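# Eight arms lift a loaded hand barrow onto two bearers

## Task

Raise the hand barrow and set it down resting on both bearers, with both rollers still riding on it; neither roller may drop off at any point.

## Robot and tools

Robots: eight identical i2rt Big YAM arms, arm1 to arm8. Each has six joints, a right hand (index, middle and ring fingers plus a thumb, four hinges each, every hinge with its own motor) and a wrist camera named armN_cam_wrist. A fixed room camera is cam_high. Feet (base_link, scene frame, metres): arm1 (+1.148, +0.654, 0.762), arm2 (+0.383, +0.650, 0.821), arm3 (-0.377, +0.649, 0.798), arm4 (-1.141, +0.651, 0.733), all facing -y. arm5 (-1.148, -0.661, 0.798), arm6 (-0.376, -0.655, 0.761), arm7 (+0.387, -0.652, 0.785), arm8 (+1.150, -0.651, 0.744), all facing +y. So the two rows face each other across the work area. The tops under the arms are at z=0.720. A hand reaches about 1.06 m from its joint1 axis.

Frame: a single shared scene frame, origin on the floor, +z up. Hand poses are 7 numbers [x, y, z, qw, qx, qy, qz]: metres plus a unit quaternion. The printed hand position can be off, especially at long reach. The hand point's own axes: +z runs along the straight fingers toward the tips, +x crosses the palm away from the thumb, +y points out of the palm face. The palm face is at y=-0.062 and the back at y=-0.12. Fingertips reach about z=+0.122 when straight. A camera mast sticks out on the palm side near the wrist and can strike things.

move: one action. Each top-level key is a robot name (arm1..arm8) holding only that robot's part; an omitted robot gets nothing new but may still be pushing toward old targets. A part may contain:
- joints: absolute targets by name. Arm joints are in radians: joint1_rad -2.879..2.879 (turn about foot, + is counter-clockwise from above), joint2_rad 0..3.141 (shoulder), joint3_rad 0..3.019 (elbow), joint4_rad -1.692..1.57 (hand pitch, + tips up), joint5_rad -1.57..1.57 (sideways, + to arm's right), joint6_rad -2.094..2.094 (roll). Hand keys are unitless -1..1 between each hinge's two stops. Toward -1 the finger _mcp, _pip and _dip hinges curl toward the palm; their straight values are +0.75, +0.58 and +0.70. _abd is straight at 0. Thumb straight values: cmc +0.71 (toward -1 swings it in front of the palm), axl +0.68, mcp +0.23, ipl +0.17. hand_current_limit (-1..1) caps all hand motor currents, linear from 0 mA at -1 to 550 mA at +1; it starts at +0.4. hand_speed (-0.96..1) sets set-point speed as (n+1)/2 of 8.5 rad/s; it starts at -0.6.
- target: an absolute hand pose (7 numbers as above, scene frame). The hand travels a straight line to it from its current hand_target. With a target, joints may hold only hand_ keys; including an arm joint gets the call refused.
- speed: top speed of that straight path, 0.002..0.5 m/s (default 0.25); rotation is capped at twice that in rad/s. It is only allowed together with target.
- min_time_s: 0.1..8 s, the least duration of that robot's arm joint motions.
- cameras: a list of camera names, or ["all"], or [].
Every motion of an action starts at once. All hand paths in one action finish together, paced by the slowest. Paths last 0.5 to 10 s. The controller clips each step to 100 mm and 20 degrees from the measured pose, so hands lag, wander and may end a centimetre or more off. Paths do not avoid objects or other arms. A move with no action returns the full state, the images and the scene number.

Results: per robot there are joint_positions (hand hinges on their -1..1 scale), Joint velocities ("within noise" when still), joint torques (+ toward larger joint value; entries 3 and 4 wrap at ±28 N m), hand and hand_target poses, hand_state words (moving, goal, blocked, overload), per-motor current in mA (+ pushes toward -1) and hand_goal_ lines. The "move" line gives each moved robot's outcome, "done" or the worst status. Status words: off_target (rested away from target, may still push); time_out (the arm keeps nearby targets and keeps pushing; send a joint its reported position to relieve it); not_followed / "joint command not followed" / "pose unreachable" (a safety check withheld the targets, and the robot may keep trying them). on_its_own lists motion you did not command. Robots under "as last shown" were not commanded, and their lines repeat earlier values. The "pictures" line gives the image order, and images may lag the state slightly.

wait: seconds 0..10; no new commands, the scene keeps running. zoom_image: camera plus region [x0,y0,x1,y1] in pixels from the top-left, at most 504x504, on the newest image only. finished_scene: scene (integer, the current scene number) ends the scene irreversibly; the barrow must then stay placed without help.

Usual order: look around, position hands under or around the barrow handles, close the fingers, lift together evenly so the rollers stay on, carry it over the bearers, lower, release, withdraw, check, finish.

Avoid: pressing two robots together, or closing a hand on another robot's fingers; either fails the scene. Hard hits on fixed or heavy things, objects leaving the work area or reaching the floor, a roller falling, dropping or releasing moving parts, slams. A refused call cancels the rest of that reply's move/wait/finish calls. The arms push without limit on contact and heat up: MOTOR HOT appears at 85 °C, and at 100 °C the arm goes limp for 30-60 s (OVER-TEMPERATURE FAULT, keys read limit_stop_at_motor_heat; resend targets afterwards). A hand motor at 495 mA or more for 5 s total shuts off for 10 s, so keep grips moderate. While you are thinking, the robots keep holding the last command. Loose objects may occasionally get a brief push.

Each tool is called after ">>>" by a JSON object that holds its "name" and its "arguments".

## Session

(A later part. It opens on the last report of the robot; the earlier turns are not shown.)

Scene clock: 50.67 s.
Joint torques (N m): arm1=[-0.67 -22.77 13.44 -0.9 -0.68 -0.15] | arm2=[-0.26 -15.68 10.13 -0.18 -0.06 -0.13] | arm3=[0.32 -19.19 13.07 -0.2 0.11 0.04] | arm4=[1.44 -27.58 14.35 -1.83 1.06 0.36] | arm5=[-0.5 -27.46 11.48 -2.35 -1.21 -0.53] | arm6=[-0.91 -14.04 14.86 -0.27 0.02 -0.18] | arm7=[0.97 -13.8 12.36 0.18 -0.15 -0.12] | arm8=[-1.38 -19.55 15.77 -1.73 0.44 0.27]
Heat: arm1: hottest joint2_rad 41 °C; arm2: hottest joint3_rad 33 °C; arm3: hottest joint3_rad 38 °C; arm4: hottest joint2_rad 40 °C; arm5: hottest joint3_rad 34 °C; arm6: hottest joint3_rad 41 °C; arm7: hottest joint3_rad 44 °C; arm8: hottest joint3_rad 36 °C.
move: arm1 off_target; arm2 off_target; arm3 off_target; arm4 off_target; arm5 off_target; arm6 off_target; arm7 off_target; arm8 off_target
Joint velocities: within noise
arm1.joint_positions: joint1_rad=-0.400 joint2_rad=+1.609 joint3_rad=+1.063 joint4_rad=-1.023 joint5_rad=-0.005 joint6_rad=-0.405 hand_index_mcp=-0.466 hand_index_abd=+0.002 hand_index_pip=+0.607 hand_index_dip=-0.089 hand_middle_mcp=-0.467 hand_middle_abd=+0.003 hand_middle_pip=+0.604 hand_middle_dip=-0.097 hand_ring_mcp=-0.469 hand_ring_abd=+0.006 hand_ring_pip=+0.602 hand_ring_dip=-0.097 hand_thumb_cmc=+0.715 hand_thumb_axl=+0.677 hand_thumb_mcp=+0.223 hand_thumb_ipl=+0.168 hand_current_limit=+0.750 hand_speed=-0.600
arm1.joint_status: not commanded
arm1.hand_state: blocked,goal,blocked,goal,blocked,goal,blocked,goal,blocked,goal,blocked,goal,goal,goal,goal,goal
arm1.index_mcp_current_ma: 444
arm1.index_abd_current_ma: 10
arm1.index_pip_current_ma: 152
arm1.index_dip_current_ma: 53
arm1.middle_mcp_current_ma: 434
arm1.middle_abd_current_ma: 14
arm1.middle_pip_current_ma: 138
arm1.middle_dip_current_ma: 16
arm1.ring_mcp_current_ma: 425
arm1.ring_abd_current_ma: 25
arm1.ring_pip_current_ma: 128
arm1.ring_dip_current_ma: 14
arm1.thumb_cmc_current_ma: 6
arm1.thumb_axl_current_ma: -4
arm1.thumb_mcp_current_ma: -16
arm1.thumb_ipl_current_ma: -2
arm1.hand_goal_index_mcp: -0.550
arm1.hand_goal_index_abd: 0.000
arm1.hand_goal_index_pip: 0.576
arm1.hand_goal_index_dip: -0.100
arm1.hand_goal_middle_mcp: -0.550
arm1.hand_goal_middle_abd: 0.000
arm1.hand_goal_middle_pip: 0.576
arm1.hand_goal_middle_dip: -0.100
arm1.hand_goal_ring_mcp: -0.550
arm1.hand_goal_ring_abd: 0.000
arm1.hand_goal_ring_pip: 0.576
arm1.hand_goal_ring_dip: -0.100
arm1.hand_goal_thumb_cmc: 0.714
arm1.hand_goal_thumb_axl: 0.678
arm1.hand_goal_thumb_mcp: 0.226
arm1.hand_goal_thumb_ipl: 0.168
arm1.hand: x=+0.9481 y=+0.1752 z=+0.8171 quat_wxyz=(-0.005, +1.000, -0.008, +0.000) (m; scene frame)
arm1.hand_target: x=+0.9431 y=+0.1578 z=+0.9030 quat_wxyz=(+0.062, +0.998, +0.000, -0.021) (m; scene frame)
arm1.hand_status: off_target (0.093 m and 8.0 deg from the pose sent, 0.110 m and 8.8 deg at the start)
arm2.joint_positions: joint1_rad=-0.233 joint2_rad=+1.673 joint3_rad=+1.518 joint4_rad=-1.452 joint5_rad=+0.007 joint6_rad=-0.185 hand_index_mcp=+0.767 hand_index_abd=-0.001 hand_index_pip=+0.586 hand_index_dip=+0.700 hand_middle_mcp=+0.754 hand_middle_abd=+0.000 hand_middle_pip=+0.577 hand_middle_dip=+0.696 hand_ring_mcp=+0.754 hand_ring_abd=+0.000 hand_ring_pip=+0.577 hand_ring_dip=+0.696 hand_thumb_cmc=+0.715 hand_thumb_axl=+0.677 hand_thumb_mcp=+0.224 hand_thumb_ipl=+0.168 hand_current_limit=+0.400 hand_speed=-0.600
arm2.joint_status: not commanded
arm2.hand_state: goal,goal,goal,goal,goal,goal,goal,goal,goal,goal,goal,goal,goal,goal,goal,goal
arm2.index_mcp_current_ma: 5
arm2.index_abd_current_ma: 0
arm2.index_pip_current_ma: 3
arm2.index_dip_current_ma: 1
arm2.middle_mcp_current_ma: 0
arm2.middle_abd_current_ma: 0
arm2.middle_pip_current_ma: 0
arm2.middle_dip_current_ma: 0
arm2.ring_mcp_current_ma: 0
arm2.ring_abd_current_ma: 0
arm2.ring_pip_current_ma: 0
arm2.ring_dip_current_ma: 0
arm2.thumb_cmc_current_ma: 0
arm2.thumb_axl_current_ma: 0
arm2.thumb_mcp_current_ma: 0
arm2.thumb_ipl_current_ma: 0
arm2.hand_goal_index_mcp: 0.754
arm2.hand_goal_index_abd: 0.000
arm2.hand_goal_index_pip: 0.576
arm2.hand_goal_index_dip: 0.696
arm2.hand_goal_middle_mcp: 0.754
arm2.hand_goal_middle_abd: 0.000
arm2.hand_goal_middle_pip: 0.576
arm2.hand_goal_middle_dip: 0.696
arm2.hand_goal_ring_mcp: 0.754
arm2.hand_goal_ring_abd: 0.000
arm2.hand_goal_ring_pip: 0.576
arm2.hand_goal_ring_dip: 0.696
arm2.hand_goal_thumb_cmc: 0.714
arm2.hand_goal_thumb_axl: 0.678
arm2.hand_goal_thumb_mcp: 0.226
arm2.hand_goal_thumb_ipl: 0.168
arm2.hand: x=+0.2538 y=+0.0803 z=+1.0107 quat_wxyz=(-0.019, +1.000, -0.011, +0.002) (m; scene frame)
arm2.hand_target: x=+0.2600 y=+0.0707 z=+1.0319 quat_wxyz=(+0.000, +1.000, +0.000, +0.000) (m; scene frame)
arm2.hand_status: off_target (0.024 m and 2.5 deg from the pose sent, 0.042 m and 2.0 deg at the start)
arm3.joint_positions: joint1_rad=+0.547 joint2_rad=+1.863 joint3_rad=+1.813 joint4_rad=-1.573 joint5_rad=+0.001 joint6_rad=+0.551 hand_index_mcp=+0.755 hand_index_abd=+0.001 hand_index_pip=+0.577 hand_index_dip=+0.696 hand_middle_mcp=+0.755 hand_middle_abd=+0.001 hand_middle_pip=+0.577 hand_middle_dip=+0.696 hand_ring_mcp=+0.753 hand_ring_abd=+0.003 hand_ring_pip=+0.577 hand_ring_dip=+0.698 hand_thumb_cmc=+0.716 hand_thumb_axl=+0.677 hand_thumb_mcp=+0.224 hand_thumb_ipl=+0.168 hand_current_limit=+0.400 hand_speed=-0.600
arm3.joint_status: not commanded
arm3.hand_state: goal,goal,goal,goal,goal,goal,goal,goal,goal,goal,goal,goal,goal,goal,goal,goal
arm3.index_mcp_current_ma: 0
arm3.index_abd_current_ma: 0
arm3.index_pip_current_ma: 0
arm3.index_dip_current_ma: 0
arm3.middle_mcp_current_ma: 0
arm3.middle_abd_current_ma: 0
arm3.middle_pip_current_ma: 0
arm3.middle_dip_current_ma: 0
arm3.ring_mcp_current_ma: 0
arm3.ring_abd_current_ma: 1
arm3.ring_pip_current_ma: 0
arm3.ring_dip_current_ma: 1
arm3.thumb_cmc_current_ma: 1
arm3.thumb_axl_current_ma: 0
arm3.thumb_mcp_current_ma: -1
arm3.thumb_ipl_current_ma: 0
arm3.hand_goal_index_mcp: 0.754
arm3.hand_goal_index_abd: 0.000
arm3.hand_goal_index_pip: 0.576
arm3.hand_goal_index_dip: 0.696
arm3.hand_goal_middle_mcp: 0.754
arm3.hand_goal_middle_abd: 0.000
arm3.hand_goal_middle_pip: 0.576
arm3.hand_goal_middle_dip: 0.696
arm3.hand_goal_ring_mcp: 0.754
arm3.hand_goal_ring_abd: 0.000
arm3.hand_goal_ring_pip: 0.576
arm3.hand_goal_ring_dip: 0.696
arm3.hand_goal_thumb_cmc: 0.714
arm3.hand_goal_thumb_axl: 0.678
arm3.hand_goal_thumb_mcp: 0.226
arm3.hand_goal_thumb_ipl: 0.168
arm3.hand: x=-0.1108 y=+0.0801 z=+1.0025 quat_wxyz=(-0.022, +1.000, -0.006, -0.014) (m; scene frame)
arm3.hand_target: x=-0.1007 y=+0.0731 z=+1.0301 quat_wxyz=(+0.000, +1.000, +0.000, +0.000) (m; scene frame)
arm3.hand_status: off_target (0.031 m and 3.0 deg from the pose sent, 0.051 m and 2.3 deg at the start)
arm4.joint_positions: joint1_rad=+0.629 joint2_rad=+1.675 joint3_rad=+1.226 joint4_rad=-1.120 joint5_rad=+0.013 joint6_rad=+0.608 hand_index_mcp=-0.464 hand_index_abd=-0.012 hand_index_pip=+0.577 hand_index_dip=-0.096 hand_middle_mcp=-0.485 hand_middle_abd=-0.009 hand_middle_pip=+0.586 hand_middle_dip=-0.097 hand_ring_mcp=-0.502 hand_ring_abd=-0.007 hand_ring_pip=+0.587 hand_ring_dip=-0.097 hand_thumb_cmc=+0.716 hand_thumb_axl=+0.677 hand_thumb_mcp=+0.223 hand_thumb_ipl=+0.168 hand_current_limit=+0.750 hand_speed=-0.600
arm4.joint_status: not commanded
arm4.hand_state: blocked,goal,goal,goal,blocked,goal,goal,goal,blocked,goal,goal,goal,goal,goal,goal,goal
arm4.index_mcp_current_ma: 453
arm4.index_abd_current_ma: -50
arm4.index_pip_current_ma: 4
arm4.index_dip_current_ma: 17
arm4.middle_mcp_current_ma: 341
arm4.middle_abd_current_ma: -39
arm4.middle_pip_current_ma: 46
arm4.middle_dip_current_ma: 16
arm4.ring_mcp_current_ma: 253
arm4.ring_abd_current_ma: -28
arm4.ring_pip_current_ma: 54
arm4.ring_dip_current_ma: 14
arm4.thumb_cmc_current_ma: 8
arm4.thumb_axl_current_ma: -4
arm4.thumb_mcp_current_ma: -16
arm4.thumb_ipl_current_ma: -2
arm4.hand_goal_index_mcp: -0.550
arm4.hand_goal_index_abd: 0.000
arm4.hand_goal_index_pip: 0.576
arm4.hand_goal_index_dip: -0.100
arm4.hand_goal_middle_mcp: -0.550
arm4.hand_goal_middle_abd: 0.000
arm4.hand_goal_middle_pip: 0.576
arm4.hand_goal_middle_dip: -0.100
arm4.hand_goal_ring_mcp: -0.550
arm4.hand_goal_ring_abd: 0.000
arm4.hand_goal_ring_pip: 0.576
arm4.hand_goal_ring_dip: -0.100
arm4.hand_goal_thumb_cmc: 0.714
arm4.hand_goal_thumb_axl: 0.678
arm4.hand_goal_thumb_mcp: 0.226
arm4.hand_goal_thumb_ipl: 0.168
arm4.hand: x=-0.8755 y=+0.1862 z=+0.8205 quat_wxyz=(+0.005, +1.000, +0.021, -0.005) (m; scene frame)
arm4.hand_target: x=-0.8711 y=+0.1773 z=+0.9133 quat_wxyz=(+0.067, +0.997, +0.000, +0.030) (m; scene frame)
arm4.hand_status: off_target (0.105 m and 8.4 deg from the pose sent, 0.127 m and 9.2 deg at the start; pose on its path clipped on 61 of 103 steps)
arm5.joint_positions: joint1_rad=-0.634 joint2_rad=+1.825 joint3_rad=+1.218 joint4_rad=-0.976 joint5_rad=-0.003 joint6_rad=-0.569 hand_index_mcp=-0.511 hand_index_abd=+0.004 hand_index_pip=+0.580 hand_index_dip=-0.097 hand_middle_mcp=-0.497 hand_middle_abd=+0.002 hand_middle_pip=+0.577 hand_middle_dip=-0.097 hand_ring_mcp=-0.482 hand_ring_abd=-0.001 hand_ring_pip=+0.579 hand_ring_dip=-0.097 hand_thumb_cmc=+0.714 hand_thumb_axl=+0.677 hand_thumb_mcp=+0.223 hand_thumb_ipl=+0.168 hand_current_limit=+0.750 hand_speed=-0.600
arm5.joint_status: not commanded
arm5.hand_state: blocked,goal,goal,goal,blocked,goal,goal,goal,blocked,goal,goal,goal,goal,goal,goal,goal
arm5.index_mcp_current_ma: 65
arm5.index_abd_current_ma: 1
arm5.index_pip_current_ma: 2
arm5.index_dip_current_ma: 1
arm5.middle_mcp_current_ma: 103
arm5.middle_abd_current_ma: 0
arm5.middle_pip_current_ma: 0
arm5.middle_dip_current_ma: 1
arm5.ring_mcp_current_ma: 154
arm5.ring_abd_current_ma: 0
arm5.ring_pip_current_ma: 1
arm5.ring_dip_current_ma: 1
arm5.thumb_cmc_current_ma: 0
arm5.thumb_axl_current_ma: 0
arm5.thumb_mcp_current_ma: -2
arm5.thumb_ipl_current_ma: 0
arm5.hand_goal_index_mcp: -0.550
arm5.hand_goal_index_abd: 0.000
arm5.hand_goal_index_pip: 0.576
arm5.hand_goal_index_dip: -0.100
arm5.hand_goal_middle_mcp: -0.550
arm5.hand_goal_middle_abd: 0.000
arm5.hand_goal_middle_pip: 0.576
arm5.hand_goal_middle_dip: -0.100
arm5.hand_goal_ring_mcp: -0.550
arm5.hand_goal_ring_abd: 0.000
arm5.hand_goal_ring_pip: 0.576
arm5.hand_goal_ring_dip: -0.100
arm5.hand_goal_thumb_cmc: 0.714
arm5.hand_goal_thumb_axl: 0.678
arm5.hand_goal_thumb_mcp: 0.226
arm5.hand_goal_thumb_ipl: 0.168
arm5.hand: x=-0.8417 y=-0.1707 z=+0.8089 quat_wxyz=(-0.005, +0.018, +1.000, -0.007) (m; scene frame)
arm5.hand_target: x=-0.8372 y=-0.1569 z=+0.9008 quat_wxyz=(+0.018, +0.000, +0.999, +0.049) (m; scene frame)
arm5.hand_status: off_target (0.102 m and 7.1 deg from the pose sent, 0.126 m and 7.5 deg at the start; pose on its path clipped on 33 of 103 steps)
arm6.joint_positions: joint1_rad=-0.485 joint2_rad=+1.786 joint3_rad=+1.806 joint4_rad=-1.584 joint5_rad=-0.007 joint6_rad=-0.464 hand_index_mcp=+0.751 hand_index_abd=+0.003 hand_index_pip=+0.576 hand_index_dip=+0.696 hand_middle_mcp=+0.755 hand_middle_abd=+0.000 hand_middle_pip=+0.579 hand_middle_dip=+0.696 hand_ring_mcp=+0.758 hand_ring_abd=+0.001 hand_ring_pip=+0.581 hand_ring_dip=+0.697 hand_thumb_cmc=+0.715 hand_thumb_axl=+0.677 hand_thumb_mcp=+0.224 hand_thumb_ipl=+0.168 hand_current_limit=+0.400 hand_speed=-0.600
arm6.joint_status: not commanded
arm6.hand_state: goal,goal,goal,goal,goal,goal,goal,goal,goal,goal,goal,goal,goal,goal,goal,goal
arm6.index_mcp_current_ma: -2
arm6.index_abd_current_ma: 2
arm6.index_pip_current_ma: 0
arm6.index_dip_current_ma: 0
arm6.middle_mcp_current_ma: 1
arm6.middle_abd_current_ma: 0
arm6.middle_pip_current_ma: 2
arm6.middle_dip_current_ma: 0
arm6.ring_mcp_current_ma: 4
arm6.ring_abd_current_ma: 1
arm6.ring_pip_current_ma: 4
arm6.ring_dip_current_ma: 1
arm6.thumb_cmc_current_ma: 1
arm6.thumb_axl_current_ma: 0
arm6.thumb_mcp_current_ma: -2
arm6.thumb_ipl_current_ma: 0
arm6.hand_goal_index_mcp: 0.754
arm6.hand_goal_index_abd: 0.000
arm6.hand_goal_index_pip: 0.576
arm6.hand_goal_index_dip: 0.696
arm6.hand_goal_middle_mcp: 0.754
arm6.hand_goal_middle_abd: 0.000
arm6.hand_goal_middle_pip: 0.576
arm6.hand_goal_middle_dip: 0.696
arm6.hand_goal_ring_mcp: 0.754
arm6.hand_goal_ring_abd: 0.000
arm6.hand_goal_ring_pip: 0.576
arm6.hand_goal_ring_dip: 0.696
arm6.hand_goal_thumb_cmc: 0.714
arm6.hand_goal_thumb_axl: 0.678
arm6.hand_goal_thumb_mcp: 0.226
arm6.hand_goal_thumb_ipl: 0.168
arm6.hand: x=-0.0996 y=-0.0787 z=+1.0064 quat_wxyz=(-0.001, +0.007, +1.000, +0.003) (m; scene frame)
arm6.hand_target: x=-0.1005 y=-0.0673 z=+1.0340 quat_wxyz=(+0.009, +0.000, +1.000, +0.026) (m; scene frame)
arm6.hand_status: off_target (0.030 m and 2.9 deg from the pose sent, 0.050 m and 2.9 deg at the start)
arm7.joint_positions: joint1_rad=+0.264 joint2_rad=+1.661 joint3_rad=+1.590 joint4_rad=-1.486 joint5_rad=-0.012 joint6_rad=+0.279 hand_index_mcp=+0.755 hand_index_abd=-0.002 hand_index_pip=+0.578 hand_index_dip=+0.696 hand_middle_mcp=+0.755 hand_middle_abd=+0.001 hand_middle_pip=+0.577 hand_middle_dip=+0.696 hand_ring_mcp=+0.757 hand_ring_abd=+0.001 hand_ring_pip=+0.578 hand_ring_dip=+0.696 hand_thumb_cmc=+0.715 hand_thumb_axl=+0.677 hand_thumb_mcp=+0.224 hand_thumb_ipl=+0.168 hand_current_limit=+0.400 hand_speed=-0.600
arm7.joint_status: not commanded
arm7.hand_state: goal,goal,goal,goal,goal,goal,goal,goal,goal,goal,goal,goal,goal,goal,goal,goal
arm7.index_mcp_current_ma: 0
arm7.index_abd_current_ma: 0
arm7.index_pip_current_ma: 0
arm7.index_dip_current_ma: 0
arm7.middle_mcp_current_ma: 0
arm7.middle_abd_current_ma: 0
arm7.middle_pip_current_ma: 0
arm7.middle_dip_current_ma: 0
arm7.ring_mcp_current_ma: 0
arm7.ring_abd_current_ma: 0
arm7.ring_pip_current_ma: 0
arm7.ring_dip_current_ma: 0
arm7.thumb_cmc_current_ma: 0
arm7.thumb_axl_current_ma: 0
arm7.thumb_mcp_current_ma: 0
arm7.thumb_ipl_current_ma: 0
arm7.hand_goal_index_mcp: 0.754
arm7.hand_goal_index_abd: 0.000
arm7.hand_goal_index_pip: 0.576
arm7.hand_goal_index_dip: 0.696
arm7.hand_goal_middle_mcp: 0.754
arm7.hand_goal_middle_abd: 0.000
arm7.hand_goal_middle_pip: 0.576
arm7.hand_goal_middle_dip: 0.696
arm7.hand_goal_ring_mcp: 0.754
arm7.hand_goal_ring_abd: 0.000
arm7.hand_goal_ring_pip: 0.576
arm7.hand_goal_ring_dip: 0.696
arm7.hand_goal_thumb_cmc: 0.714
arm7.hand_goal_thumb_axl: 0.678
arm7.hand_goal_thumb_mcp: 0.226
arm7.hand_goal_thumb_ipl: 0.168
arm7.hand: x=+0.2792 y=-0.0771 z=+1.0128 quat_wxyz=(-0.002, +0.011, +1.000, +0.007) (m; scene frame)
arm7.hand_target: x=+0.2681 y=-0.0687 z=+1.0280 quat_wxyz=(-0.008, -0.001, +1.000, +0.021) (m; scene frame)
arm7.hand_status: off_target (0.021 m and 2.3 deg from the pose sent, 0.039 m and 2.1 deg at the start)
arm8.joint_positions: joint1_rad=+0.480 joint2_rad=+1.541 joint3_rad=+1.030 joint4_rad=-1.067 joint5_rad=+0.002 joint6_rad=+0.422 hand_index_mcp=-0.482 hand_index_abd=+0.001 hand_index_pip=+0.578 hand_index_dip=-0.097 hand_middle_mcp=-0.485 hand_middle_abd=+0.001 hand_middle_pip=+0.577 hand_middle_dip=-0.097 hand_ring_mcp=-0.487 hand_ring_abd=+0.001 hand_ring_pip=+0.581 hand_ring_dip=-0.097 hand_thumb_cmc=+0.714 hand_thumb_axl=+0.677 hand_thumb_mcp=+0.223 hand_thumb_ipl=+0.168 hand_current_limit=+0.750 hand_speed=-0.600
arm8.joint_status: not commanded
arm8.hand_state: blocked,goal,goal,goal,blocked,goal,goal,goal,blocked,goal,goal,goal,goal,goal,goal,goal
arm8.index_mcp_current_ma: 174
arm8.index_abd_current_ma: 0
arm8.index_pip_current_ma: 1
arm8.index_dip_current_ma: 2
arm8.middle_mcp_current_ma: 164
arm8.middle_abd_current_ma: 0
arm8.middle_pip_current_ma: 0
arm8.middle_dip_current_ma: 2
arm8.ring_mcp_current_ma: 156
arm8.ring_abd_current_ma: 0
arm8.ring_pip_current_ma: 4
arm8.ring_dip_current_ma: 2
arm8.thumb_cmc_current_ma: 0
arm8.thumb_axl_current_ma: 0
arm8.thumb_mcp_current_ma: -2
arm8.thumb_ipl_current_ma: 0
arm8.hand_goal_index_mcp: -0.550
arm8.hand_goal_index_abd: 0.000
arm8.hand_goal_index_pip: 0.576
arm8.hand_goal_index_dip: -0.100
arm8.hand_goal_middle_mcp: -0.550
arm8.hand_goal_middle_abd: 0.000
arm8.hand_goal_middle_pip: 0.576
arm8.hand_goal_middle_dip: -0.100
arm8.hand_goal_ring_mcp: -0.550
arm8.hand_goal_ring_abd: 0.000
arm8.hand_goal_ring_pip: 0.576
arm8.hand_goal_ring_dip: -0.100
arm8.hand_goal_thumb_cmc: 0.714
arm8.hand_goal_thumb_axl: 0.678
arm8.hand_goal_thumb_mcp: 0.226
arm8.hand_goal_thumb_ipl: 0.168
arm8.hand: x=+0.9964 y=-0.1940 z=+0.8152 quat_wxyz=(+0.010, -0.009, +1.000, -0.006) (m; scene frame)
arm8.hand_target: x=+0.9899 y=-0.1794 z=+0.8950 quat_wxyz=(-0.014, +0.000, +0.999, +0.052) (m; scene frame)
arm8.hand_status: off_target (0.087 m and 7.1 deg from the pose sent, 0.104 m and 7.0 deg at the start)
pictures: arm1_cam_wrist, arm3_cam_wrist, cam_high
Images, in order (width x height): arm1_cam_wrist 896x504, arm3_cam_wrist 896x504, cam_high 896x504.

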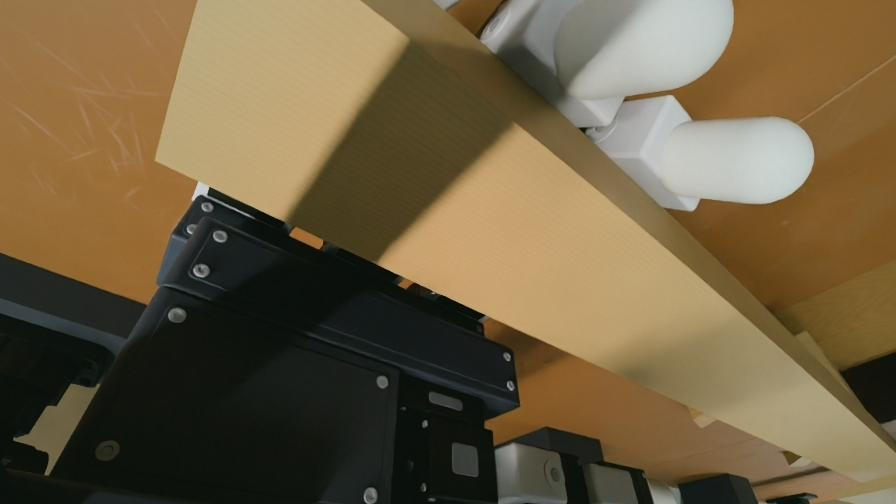

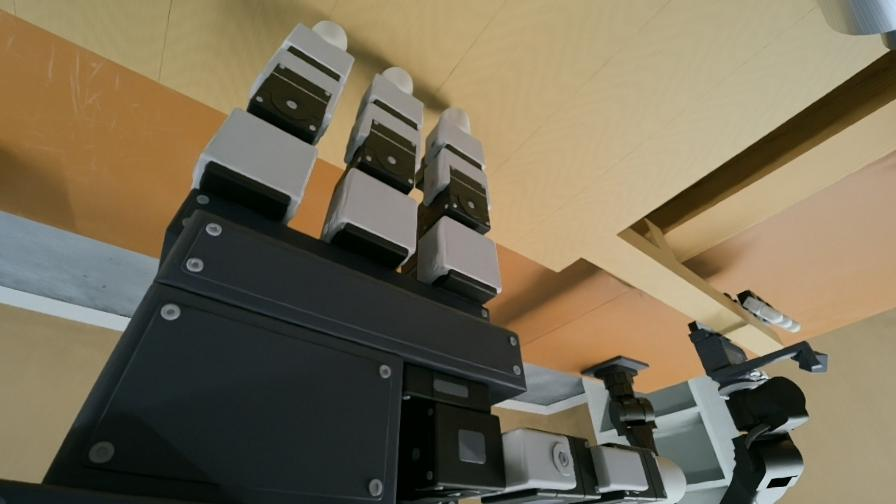

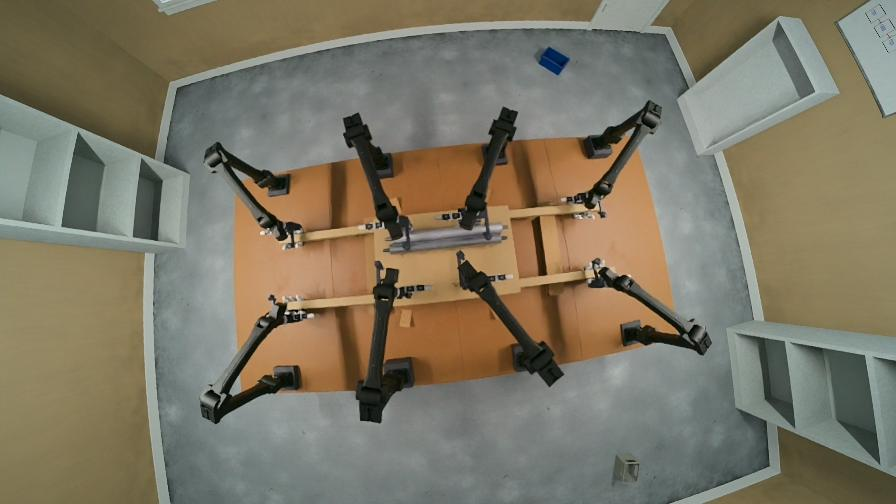

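>>> {"name": "move", "arguments": {"arm1": {"joints": {"joint2_rad": 1.46}, "min_time_s": 2}, "arm4": {"joints": {"joint2_rad": 1.52}, "min_time_s": 2}, "arm5": {"joints": {"joint2_rad": 1.653}, "min_time_s": 2}, "arm8": {"joints": {"joint2_rad": 1.406}, "min_time_s": 2}, "arm2": {"target": [0.26, 0.070, 1.048, 0, 1, 0, 0], "speed": 0.01}, "arm3": {"target": [-0.10, 0.072, 1.044, 0, 1, 0, 0], "speed": 0.01}, "arm6": {"target": [-0.10, -0.065, 1.048, 0.009, 0, 1, 0.026], "speed": 0.01}, "arm7": {"target": [0.268, -0.067, 1.042, -0.008, -0.001, 1, 0.021], "speed": 0.01}, "cameras": []}}

Scene clock: 57.70 s.
Joint torques (N m): arm1=[-0.67 -22.95 13.49 -0.65 -0.66 -0.16] | arm2=[-0.26 -16.03 10.61 -0.23 -0.06 -0.12] | arm3=[-0.21 -19.19 13.07 -0.06 0.13 0.01] | arm4=[1.32 -27.63 14.49 -1.32 1.06 0.37] | arm5=[-0.5 -27.63 11.66 -1.68 -1.14 -0.52] | arm6=[-0.85 -13.51 15.19 -0.2 0.02 -0.17] | arm7=[0.85 -13.74 12.89 0.03 -0.12 -0.13] | arm8=[-1.44 -19.02 15.95 -1.52 0.42 0.24]
Heat: arm1: hottest joint2_rad 42 °C; arm2: hottest joint3_rad 35 °C; arm3: hottest joint3_rad 40 °C; arm4: hottest joint2_rad 41 °C; arm5: hottest joint3_rad 35 °C; arm6: hottest joint3_rad 42 °C; arm7: hottest joint3_rad 46 °C; arm8: hottest joint3_rad 38 °C.
move: arm1 done; arm2 off_target; arm3 off_target; arm4 done; arm5 time_out; arm6 off_target; arm7 off_target; arm8 done
Joint velocities: within noise
arm1.joint_positions: joint1_rad=-0.400 joint2_rad=+1.588 joint3_rad=+1.063 joint4_rad=-1.028 joint5_rad=-0.006 joint6_rad=-0.405 hand_index_mcp=-0.463 hand_index_abd=+0.005 hand_index_pip=+0.611 hand_index_dip=-0.089 hand_middle_mcp=-0.465 hand_middle_abd=+0.006 hand_middle_pip=+0.608 hand_middle_dip=-0.097 hand_ring_mcp=-0.469 hand_ring_abd=+0.008 hand_ring_pip=+0.605 hand_ring_dip=-0.097 hand_thumb_cmc=+0.715 hand_thumb_axl=+0.677 hand_thumb_mcp=+0.223 hand_thumb_ipl=+0.168 hand_current_limit=+0.750 hand_speed=-0.600
arm1.joint_status: all done
arm1.hand_state: blocked,goal,blocked,goal,blocked,goal,blocked,goal,blocked,goal,blocked,goal,goal,goal,goal,goal
arm1.index_mcp_current_ma: 461
arm1.index_abd_current_ma: 22
arm1.index_pip_current_ma: 171
arm1.index_dip_current_ma: 53
arm1.middle_mcp_current_ma: 448
arm1.middle_abd_current_ma: 27
arm1.middle_pip_current_ma: 156
arm1.middle_dip_current_ma: 16
arm1.ring_mcp_current_ma: 428
arm1.ring_abd_current_ma: 34
arm1.ring_pip_current_ma: 142
arm1.ring_dip_current_ma: 14
arm1.thumb_cmc_current_ma: 6
arm1.thumb_axl_current_ma: -4
arm1.thumb_mcp_current_ma: -16
arm1.thumb_ipl_current_ma: -2
arm1.hand_goal_index_mcp: -0.550
arm1.hand_goal_index_abd: 0.000
arm1.hand_goal_index_pip: 0.576
arm1.hand_goal_index_dip: -0.100
arm1.hand_goal_middle_mcp: -0.550
arm1.hand_goal_middle_abd: 0.000
arm1.hand_goal_middle_pip: 0.576
arm1.hand_goal_middle_dip: -0.100
arm1.hand_goal_ring_mcp: -0.550
arm1.hand_goal_ring_abd: 0.000
arm1.hand_goal_ring_pip: 0.576
arm1.hand_goal_ring_dip: -0.100
arm1.hand_goal_thumb_cmc: 0.714
arm1.hand_goal_thumb_axl: 0.678
arm1.hand_goal_thumb_mcp: 0.226
arm1.hand_goal_thumb_ipl: 0.168
arm1.hand: x=+0.9482 y=+0.1749 z=+0.8270 quat_wxyz=(+0.003, +1.000, -0.008, -0.003) (m; scene frame)
arm1.hand_target: x=+0.9434 y=+0.1580 z=+0.9150 quat_wxyz=(+0.073, +0.997, +0.001, -0.026) (m; scene frame)
arm1.hand_status: not commanded
arm2.joint_positions: joint1_rad=-0.233 joint2_rad=+1.672 joint3_rad=+1.548 joint4_rad=-1.492 joint5_rad=+0.007 joint6_rad=-0.185 hand_index_mcp=+0.757 hand_index_abd=+0.001 hand_index_pip=+0.581 hand_index_dip=+0.700 hand_middle_mcp=+0.754 hand_middle_abd=+0.000 hand_middle_pip=+0.577 hand_middle_dip=+0.696 hand_ring_mcp=+0.754 hand_ring_abd=+0.000 hand_ring_pip=+0.577 hand_ring_dip=+0.696 hand_thumb_cmc=+0.715 hand_thumb_axl=+0.677 hand_thumb_mcp=+0.224 hand_thumb_ipl=+0.168 hand_current_limit=+0.400 hand_speed=-0.600
arm2.joint_status: not commanded
arm2.hand_state: goal,goal,goal,goal,goal,goal,goal,goal,goal,goal,goal,goal,goal,goal,goal,goal
arm2.index_mcp_current_ma: 0
arm2.index_abd_current_ma: 0
arm2.index_pip_current_ma: 1
arm2.index_dip_current_ma: 1
arm2.middle_mcp_current_ma: 0
arm2.middle_abd_current_ma: 0
arm2.middle_pip_current_ma: 0
arm2.middle_dip_current_ma: 0
arm2.ring_mcp_current_ma: 0
arm2.ring_abd_current_ma: 0
arm2.ring_pip_current_ma: 0
arm2.ring_dip_current_ma: 0
arm2.thumb_cmc_current_ma: 0
arm2.thumb_axl_current_ma: 0
arm2.thumb_mcp_current_ma: 0
arm2.thumb_ipl_current_ma: 0
arm2.hand_goal_index_mcp: 0.754
arm2.hand_goal_index_abd: 0.000
arm2.hand_goal_index_pip: 0.576
arm2.hand_goal_index_dip: 0.696
arm2.hand_goal_middle_mcp: 0.754
arm2.hand_goal_middle_abd: 0.000
arm2.hand_goal_middle_pip: 0.576
arm2.hand_goal_middle_dip: 0.696
arm2.hand_goal_ring_mcp: 0.754
arm2.hand_goal_ring_abd: 0.000
arm2.hand_goal_ring_pip: 0.576
arm2.hand_goal_ring_dip: 0.696
arm2.hand_goal_thumb_cmc: 0.714
arm2.hand_goal_thumb_axl: 0.678
arm2.hand_goal_thumb_mcp: 0.226
arm2.hand_goal_thumb_ipl: 0.168
arm2.hand: x=+0.2539 y=+0.0813 z=+1.0218 quat_wxyz=(-0.023, +1.000, -0.011, +0.003) (m; scene frame)
arm2.hand_target: x=+0.2600 y=+0.0710 z=+1.0481 quat_wxyz=(+0.000, +1.000, +0.000, +0.000) (m; scene frame)
arm2.hand_status: off_target (0.029 m and 3.0 deg from the pose sent, 0.039 m and 2.5 deg at the start)
arm3.joint_positions: joint1_rad=+0.547 joint2_rad=+1.863 joint3_rad=+1.851 joint4_rad=-1.610 joint5_rad=+0.001 joint6_rad=+0.551 hand_index_mcp=+0.755 hand_index_abd=+0.001 hand_index_pip=+0.577 hand_index_dip=+0.696 hand_middle_mcp=+0.755 hand_middle_abd=+0.001 hand_middle_pip=+0.577 hand_middle_dip=+0.696 hand_ring_mcp=+0.753 hand_ring_abd=+0.002 hand_ring_pip=+0.577 hand_ring_dip=+0.698 hand_thumb_cmc=+0.716 hand_thumb_axl=+0.677 hand_thumb_mcp=+0.224 hand_thumb_ipl=+0.168 hand_current_limit=+0.400 hand_speed=-0.600
arm3.joint_status: not commanded
arm3.hand_state: goal,goal,goal,goal,goal,goal,goal,goal,goal,goal,goal,goal,goal,goal,goal,goal
arm3.index_mcp_current_ma: 0
arm3.index_abd_current_ma: 0
arm3.index_pip_current_ma: 0
arm3.index_dip_current_ma: 0
arm3.middle_mcp_current_ma: 0
arm3.middle_abd_current_ma: 0
arm3.middle_pip_current_ma: 0
arm3.middle_dip_current_ma: 0
arm3.ring_mcp_current_ma: 0
arm3.ring_abd_current_ma: 1
arm3.ring_pip_current_ma: 0
arm3.ring_dip_current_ma: 1
arm3.thumb_cmc_current_ma: 1
arm3.thumb_axl_current_ma: 0
arm3.thumb_mcp_current_ma: -1
arm3.thumb_ipl_current_ma: 0
arm3.hand_goal_index_mcp: 0.754
arm3.hand_goal_index_abd: 0.000
arm3.hand_goal_index_pip: 0.576
arm3.hand_goal_index_dip: 0.696
arm3.hand_goal_middle_mcp: 0.754
arm3.hand_goal_middle_abd: 0.000
arm3.hand_goal_middle_pip: 0.576
arm3.hand_goal_middle_dip: 0.696
arm3.hand_goal_ring_mcp: 0.754
arm3.hand_goal_ring_abd: 0.000
arm3.hand_goal_ring_pip: 0.576
arm3.hand_goal_ring_dip: 0.696
arm3.hand_goal_thumb_cmc: 0.714
arm3.hand_goal_thumb_axl: 0.678
arm3.hand_goal_thumb_mcp: 0.226
arm3.hand_goal_thumb_ipl: 0.168
arm3.hand: x=-0.1104 y=+0.0795 z=+1.0171 quat_wxyz=(-0.021, +1.000, -0.006, -0.013) (m; scene frame)
arm3.hand_target: x=-0.1007 y=+0.0731 z=+1.0440 quat_wxyz=(+0.000, +1.000, +0.000, +0.000) (m; scene frame)
arm3.hand_status: off_target (0.030 m and 3.0 deg from the pose sent, 0.044 m and 3.0 deg at the start)
arm4.joint_positions: joint1_rad=+0.629 joint2_rad=+1.645 joint3_rad=+1.226 joint4_rad=-1.133 joint5_rad=+0.014 joint6_rad=+0.608 hand_index_mcp=-0.464 hand_index_abd=-0.012 hand_index_pip=+0.578 hand_index_dip=-0.096 hand_middle_mcp=-0.480 hand_middle_abd=-0.011 hand_middle_pip=+0.587 hand_middle_dip=-0.097 hand_ring_mcp=-0.494 hand_ring_abd=-0.008 hand_ring_pip=+0.591 hand_ring_dip=-0.097 hand_thumb_cmc=+0.716 hand_thumb_axl=+0.677 hand_thumb_mcp=+0.223 hand_thumb_ipl=+0.168 hand_current_limit=+0.750 hand_speed=-0.600
arm4.joint_status: all done
arm4.hand_state: blocked,goal,goal,goal,blocked,goal,goal,goal,blocked,goal,goal,goal,goal,goal,goal,goal
arm4.index_mcp_current_ma: 454
arm4.index_abd_current_ma: -51
arm4.index_pip_current_ma: 11
arm4.index_dip_current_ma: 17
arm4.middle_mcp_current_ma: 366
arm4.middle_abd_current_ma: -46
arm4.middle_pip_current_ma: 54
arm4.middle_dip_current_ma: 16
arm4.ring_mcp_current_ma: 295
arm4.ring_abd_current_ma: -33
arm4.ring_pip_current_ma: 75
arm4.ring_dip_current_ma: 14
arm4.thumb_cmc_current_ma: 8
arm4.thumb_axl_current_ma: -4
arm4.thumb_mcp_current_ma: -16
arm4.thumb_ipl_current_ma: -2
arm4.hand_goal_index_mcp: -0.550
arm4.hand_goal_index_abd: 0.000
arm4.hand_goal_index_pip: 0.576
arm4.hand_goal_index_dip: -0.100
arm4.hand_goal_middle_mcp: -0.550
arm4.hand_goal_middle_abd: 0.000
arm4.hand_goal_middle_pip: 0.576
arm4.hand_goal_middle_dip: -0.100
arm4.hand_goal_ring_mcp: -0.550
arm4.hand_goal_ring_abd: 0.000
arm4.hand_goal_ring_pip: 0.576
arm4.hand_goal_ring_dip: -0.100
arm4.hand_goal_thumb_cmc: 0.714
arm4.hand_goal_thumb_axl: 0.678
arm4.hand_goal_thumb_mcp: 0.226
arm4.hand_goal_thumb_ipl: 0.168
arm4.hand: x=-0.8769 y=+0.1879 z=+0.8346 quat_wxyz=(+0.011, +1.000, +0.021, +0.000) (m; scene frame)
arm4.hand_target: x=-0.8721 y=+0.1786 z=+0.9285 quat_wxyz=(+0.078, +0.996, +0.000, +0.039) (m; scene frame)
arm4.hand_status: not commanded
arm5.joint_positions: joint1_rad=-0.636 joint2_rad=+1.793 joint3_rad=+1.218 joint4_rad=-0.991 joint5_rad=-0.005 joint6_rad=-0.569 hand_index_mcp=-0.500 hand_index_abd=+0.004 hand_index_pip=+0.580 hand_index_dip=-0.097 hand_middle_mcp=-0.492 hand_middle_abd=+0.002 hand_middle_pip=+0.577 hand_middle_dip=-0.097 hand_ring_mcp=-0.482 hand_ring_abd=-0.001 hand_ring_pip=+0.579 hand_ring_dip=-0.097 hand_thumb_cmc=+0.714 hand_thumb_axl=+0.677 hand_thumb_mcp=+0.223 hand_thumb_ipl=+0.168 hand_current_limit=+0.750 hand_speed=-0.600
arm5.joint_status: joint2_rad time_out (moved -0.031 of -0.172)
arm5.hand_state: blocked,goal,goal,goal,blocked,goal,goal,goal,blocked,goal,goal,goal,goal,goal,goal,goal
arm5.index_mcp_current_ma: 95
arm5.index_abd_current_ma: 1
arm5.index_pip_current_ma: 2
arm5.index_dip_current_ma: 1
arm5.middle_mcp_current_ma: 120
arm5.middle_abd_current_ma: 0
arm5.middle_pip_current_ma: 0
arm5.middle_dip_current_ma: 1
arm5.ring_mcp_current_ma: 154
arm5.ring_abd_current_ma: 0
arm5.ring_pip_current_ma: 1
arm5.ring_dip_current_ma: 1
arm5.thumb_cmc_current_ma: 0
arm5.thumb_axl_current_ma: 0
arm5.thumb_mcp_current_ma: -2
arm5.thumb_ipl_current_ma: 0
arm5.hand_goal_index_mcp: -0.550
arm5.hand_goal_index_abd: 0.000
arm5.hand_goal_index_pip: 0.576
arm5.hand_goal_index_dip: -0.100
arm5.hand_goal_middle_mcp: -0.550
arm5.hand_goal_middle_abd: 0.000
arm5.hand_goal_middle_pip: 0.576
arm5.hand_goal_middle_dip: -0.100
arm5.hand_goal_ring_mcp: -0.550
arm5.hand_goal_ring_abd: 0.000
arm5.hand_goal_ring_pip: 0.576
arm5.hand_goal_ring_dip: -0.100
arm5.hand_goal_thumb_cmc: 0.714
arm5.hand_goal_thumb_axl: 0.678
arm5.hand_goal_thumb_mcp: 0.226
arm5.hand_goal_thumb_ipl: 0.168
arm5.on_its_own: joint2_rad reads +1.793 and still pushes toward +1.653 since a time_out; joint6_rad reads -0.569 and still pushes toward -0.611 since a time_out
arm5.hand: x=-0.8411 y=-0.1713 z=+0.8251 quat_wxyz=(-0.001, +0.019, +1.000, +0.001) (m; scene frame)
arm5.hand_target: x=-0.8368 y=-0.1563 z=+0.9212 quat_wxyz=(+0.029, +0.000, +0.998, +0.064) (m; scene frame)
arm5.hand_status: not commanded
arm6.joint_positions: joint1_rad=-0.485 joint2_rad=+1.786 joint3_rad=+1.848 joint4_rad=-1.626 joint5_rad=-0.007 joint6_rad=-0.464 hand_index_mcp=+0.751 hand_index_abd=+0.003 hand_index_pip=+0.576 hand_index_dip=+0.696 hand_middle_mcp=+0.755 hand_middle_abd=+0.000 hand_middle_pip=+0.579 hand_middle_dip=+0.696 hand_ring_mcp=+0.759 hand_ring_abd=+0.002 hand_ring_pip=+0.581 hand_ring_dip=+0.697 hand_thumb_cmc=+0.715 hand_thumb_axl=+0.677 hand_thumb_mcp=+0.224 hand_thumb_ipl=+0.168 hand_current_limit=+0.400 hand_speed=-0.600
arm6.joint_status: not commanded
arm6.hand_state: goal,goal,goal,goal,goal,goal,goal,goal,goal,goal,goal,goal,goal,goal,goal,goal
arm6.index_mcp_current_ma: -2
arm6.index_abd_current_ma: 2
arm6.index_pip_current_ma: 0
arm6.index_dip_current_ma: 0
arm6.middle_mcp_current_ma: 1
arm6.middle_abd_current_ma: 0
arm6.middle_pip_current_ma: 2
arm6.middle_dip_current_ma: 0
arm6.ring_mcp_current_ma: 4
arm6.ring_abd_current_ma: 1
arm6.ring_pip_current_ma: 4
arm6.ring_dip_current_ma: 1
arm6.thumb_cmc_current_ma: 1
arm6.thumb_axl_current_ma: 0
arm6.thumb_mcp_current_ma: -2
arm6.thumb_ipl_current_ma: 0
arm6.hand_goal_index_mcp: 0.754
arm6.hand_goal_index_abd: 0.000
arm6.hand_goal_index_pip: 0.576
arm6.hand_goal_index_dip: 0.696
arm6.hand_goal_middle_mcp: 0.754
arm6.hand_goal_middle_abd: 0.000
arm6.hand_goal_middle_pip: 0.576
arm6.hand_goal_middle_dip: 0.696
arm6.hand_goal_ring_mcp: 0.754
arm6.hand_goal_ring_abd: 0.000
arm6.hand_goal_ring_pip: 0.576
arm6.hand_goal_ring_dip: 0.696
arm6.hand_goal_thumb_cmc: 0.714
arm6.hand_goal_thumb_axl: 0.678
arm6.hand_goal_thumb_mcp: 0.226
arm6.hand_goal_thumb_ipl: 0.168
arm6.hand: x=-0.0999 y=-0.0791 z=+1.0224 quat_wxyz=(-0.001, +0.007, +1.000, +0.004) (m; scene frame)
arm6.hand_target: x=-0.1006 y=-0.0663 z=+1.0480 quat_wxyz=(+0.009, +0.000, +1.000, +0.027) (m; scene frame)
arm6.hand_status: off_target (0.029 m and 2.9 deg from the pose sent, 0.044 m and 2.9 deg at the start)
arm7.joint_positions: joint1_rad=+0.264 joint2_rad=+1.661 joint3_rad=+1.622 joint4_rad=-1.521 joint5_rad=-0.012 joint6_rad=+0.279 hand_index_mcp=+0.755 hand_index_abd=-0.002 hand_index_pip=+0.578 hand_index_dip=+0.696 hand_middle_mcp=+0.755 hand_middle_abd=+0.001 hand_middle_pip=+0.577 hand_middle_dip=+0.696 hand_ring_mcp=+0.757 hand_ring_abd=+0.001 hand_ring_pip=+0.578 hand_ring_dip=+0.696 hand_thumb_cmc=+0.715 hand_thumb_axl=+0.677 hand_thumb_mcp=+0.224 hand_thumb_ipl=+0.168 hand_current_limit=+0.400 hand_speed=-0.600
arm7.joint_status: not commanded
arm7.hand_state: goal,goal,goal,goal,goal,goal,goal,goal,goal,goal,goal,goal,goal,goal,goal,goal
arm7.index_mcp_current_ma: 0
arm7.index_abd_current_ma: 0
arm7.index_pip_current_ma: 0
arm7.index_dip_current_ma: 0
arm7.middle_mcp_current_ma: 0
arm7.middle_abd_current_ma: 0
arm7.middle_pip_current_ma: 0
arm7.middle_dip_current_ma: 0
arm7.ring_mcp_current_ma: 0
arm7.ring_abd_current_ma: 0
arm7.ring_pip_current_ma: 0
arm7.ring_dip_current_ma: 0
arm7.thumb_cmc_current_ma: 0
arm7.thumb_axl_current_ma: 0
arm7.thumb_mcp_current_ma: 0
arm7.thumb_ipl_current_ma: 0
arm7.hand_goal_index_mcp: 0.754
arm7.hand_goal_index_abd: 0.000
arm7.hand_goal_index_pip: 0.576
arm7.hand_goal_index_dip: 0.696
arm7.hand_goal_middle_mcp: 0.754
arm7.hand_goal_middle_abd: 0.000
arm7.hand_goal_middle_pip: 0.576
arm7.hand_goal_middle_dip: 0.696
arm7.hand_goal_ring_mcp: 0.754
arm7.hand_goal_ring_abd: 0.000
arm7.hand_goal_ring_pip: 0.576
arm7.hand_goal_ring_dip: 0.696
arm7.hand_goal_thumb_cmc: 0.714
arm7.hand_goal_thumb_axl: 0.678
arm7.hand_goal_thumb_mcp: 0.226
arm7.hand_goal_thumb_ipl: 0.168
arm7.hand: x=+0.2791 y=-0.0772 z=+1.0249 quat_wxyz=(-0.002, +0.011, +1.000, +0.005) (m; scene frame)
arm7.hand_target: x=+0.2682 y=-0.0679 z=+1.0420 quat_wxyz=(-0.008, -0.001, +1.000, +0.021) (m; scene frame)
arm7.hand_status: off_target (0.023 m and 2.4 deg from the pose sent, 0.033 m and 2.3 deg at the start)
arm8.joint_positions: joint1_rad=+0.480 joint2_rad=+1.515 joint3_rad=+1.030 joint4_rad=-1.073 joint5_rad=+0.003 joint6_rad=+0.423 hand_index_mcp=-0.482 hand_index_abd=+0.001 hand_index_pip=+0.578 hand_index_dip=-0.097 hand_middle_mcp=-0.482 hand_middle_abd=+0.001 hand_middle_pip=+0.577 hand_middle_dip=-0.097 hand_ring_mcp=-0.479 hand_ring_abd=-0.002 hand_ring_pip=+0.589 hand_ring_dip=-0.096 hand_thumb_cmc=+0.714 hand_thumb_axl=+0.677 hand_thumb_mcp=+0.223 hand_thumb_ipl=+0.168 hand_current_limit=+0.750 hand_speed=-0.600
arm8.joint_status: all done
arm8.hand_state: blocked,goal,goal,goal,blocked,goal,goal,goal,blocked,goal,goal,goal,goal,goal,goal,goal
arm8.index_mcp_current_ma: 174
arm8.index_abd_current_ma: 0
arm8.index_pip_current_ma: 1
arm8.index_dip_current_ma: 2
arm8.middle_mcp_current_ma: 177
arm8.middle_abd_current_ma: 0
arm8.middle_pip_current_ma: 0
arm8.middle_dip_current_ma: 2
arm8.ring_mcp_current_ma: 186
arm8.ring_abd_current_ma: -1
arm8.ring_pip_current_ma: 15
arm8.ring_dip_current_ma: 2
arm8.thumb_cmc_current_ma: 0
arm8.thumb_axl_current_ma: 0
arm8.thumb_mcp_current_ma: -2
arm8.thumb_ipl_current_ma: 0
arm8.hand_goal_index_mcp: -0.550
arm8.hand_goal_index_abd: 0.000
arm8.hand_goal_index_pip: 0.576
arm8.hand_goal_index_dip: -0.100
arm8.hand_goal_middle_mcp: -0.550
arm8.hand_goal_middle_abd: 0.000
arm8.hand_goal_middle_pip: 0.576
arm8.hand_goal_middle_dip: -0.100
arm8.hand_goal_ring_mcp: -0.550
arm8.hand_goal_ring_abd: 0.000
arm8.hand_goal_ring_pip: 0.576
arm8.hand_goal_ring_dip: -0.100
arm8.hand_goal_thumb_cmc: 0.714
arm8.hand_goal_thumb_axl: 0.678
arm8.hand_goal_thumb_mcp: 0.226
arm8.hand_goal_thumb_ipl: 0.168
arm8.hand: x=+0.9966 y=-0.1940 z=+0.8267 quat_wxyz=(+0.006, -0.008, +1.000, +0.003) (m; scene frame)
arm8.hand_target: x=+0.9901 y=-0.1800 z=+0.9054 quat_wxyz=(-0.019, +0.000, +0.998, +0.061) (m; scene frame)
arm8.hand_status: not commanded
pictures: none
No camera images: "cameras" was empty.


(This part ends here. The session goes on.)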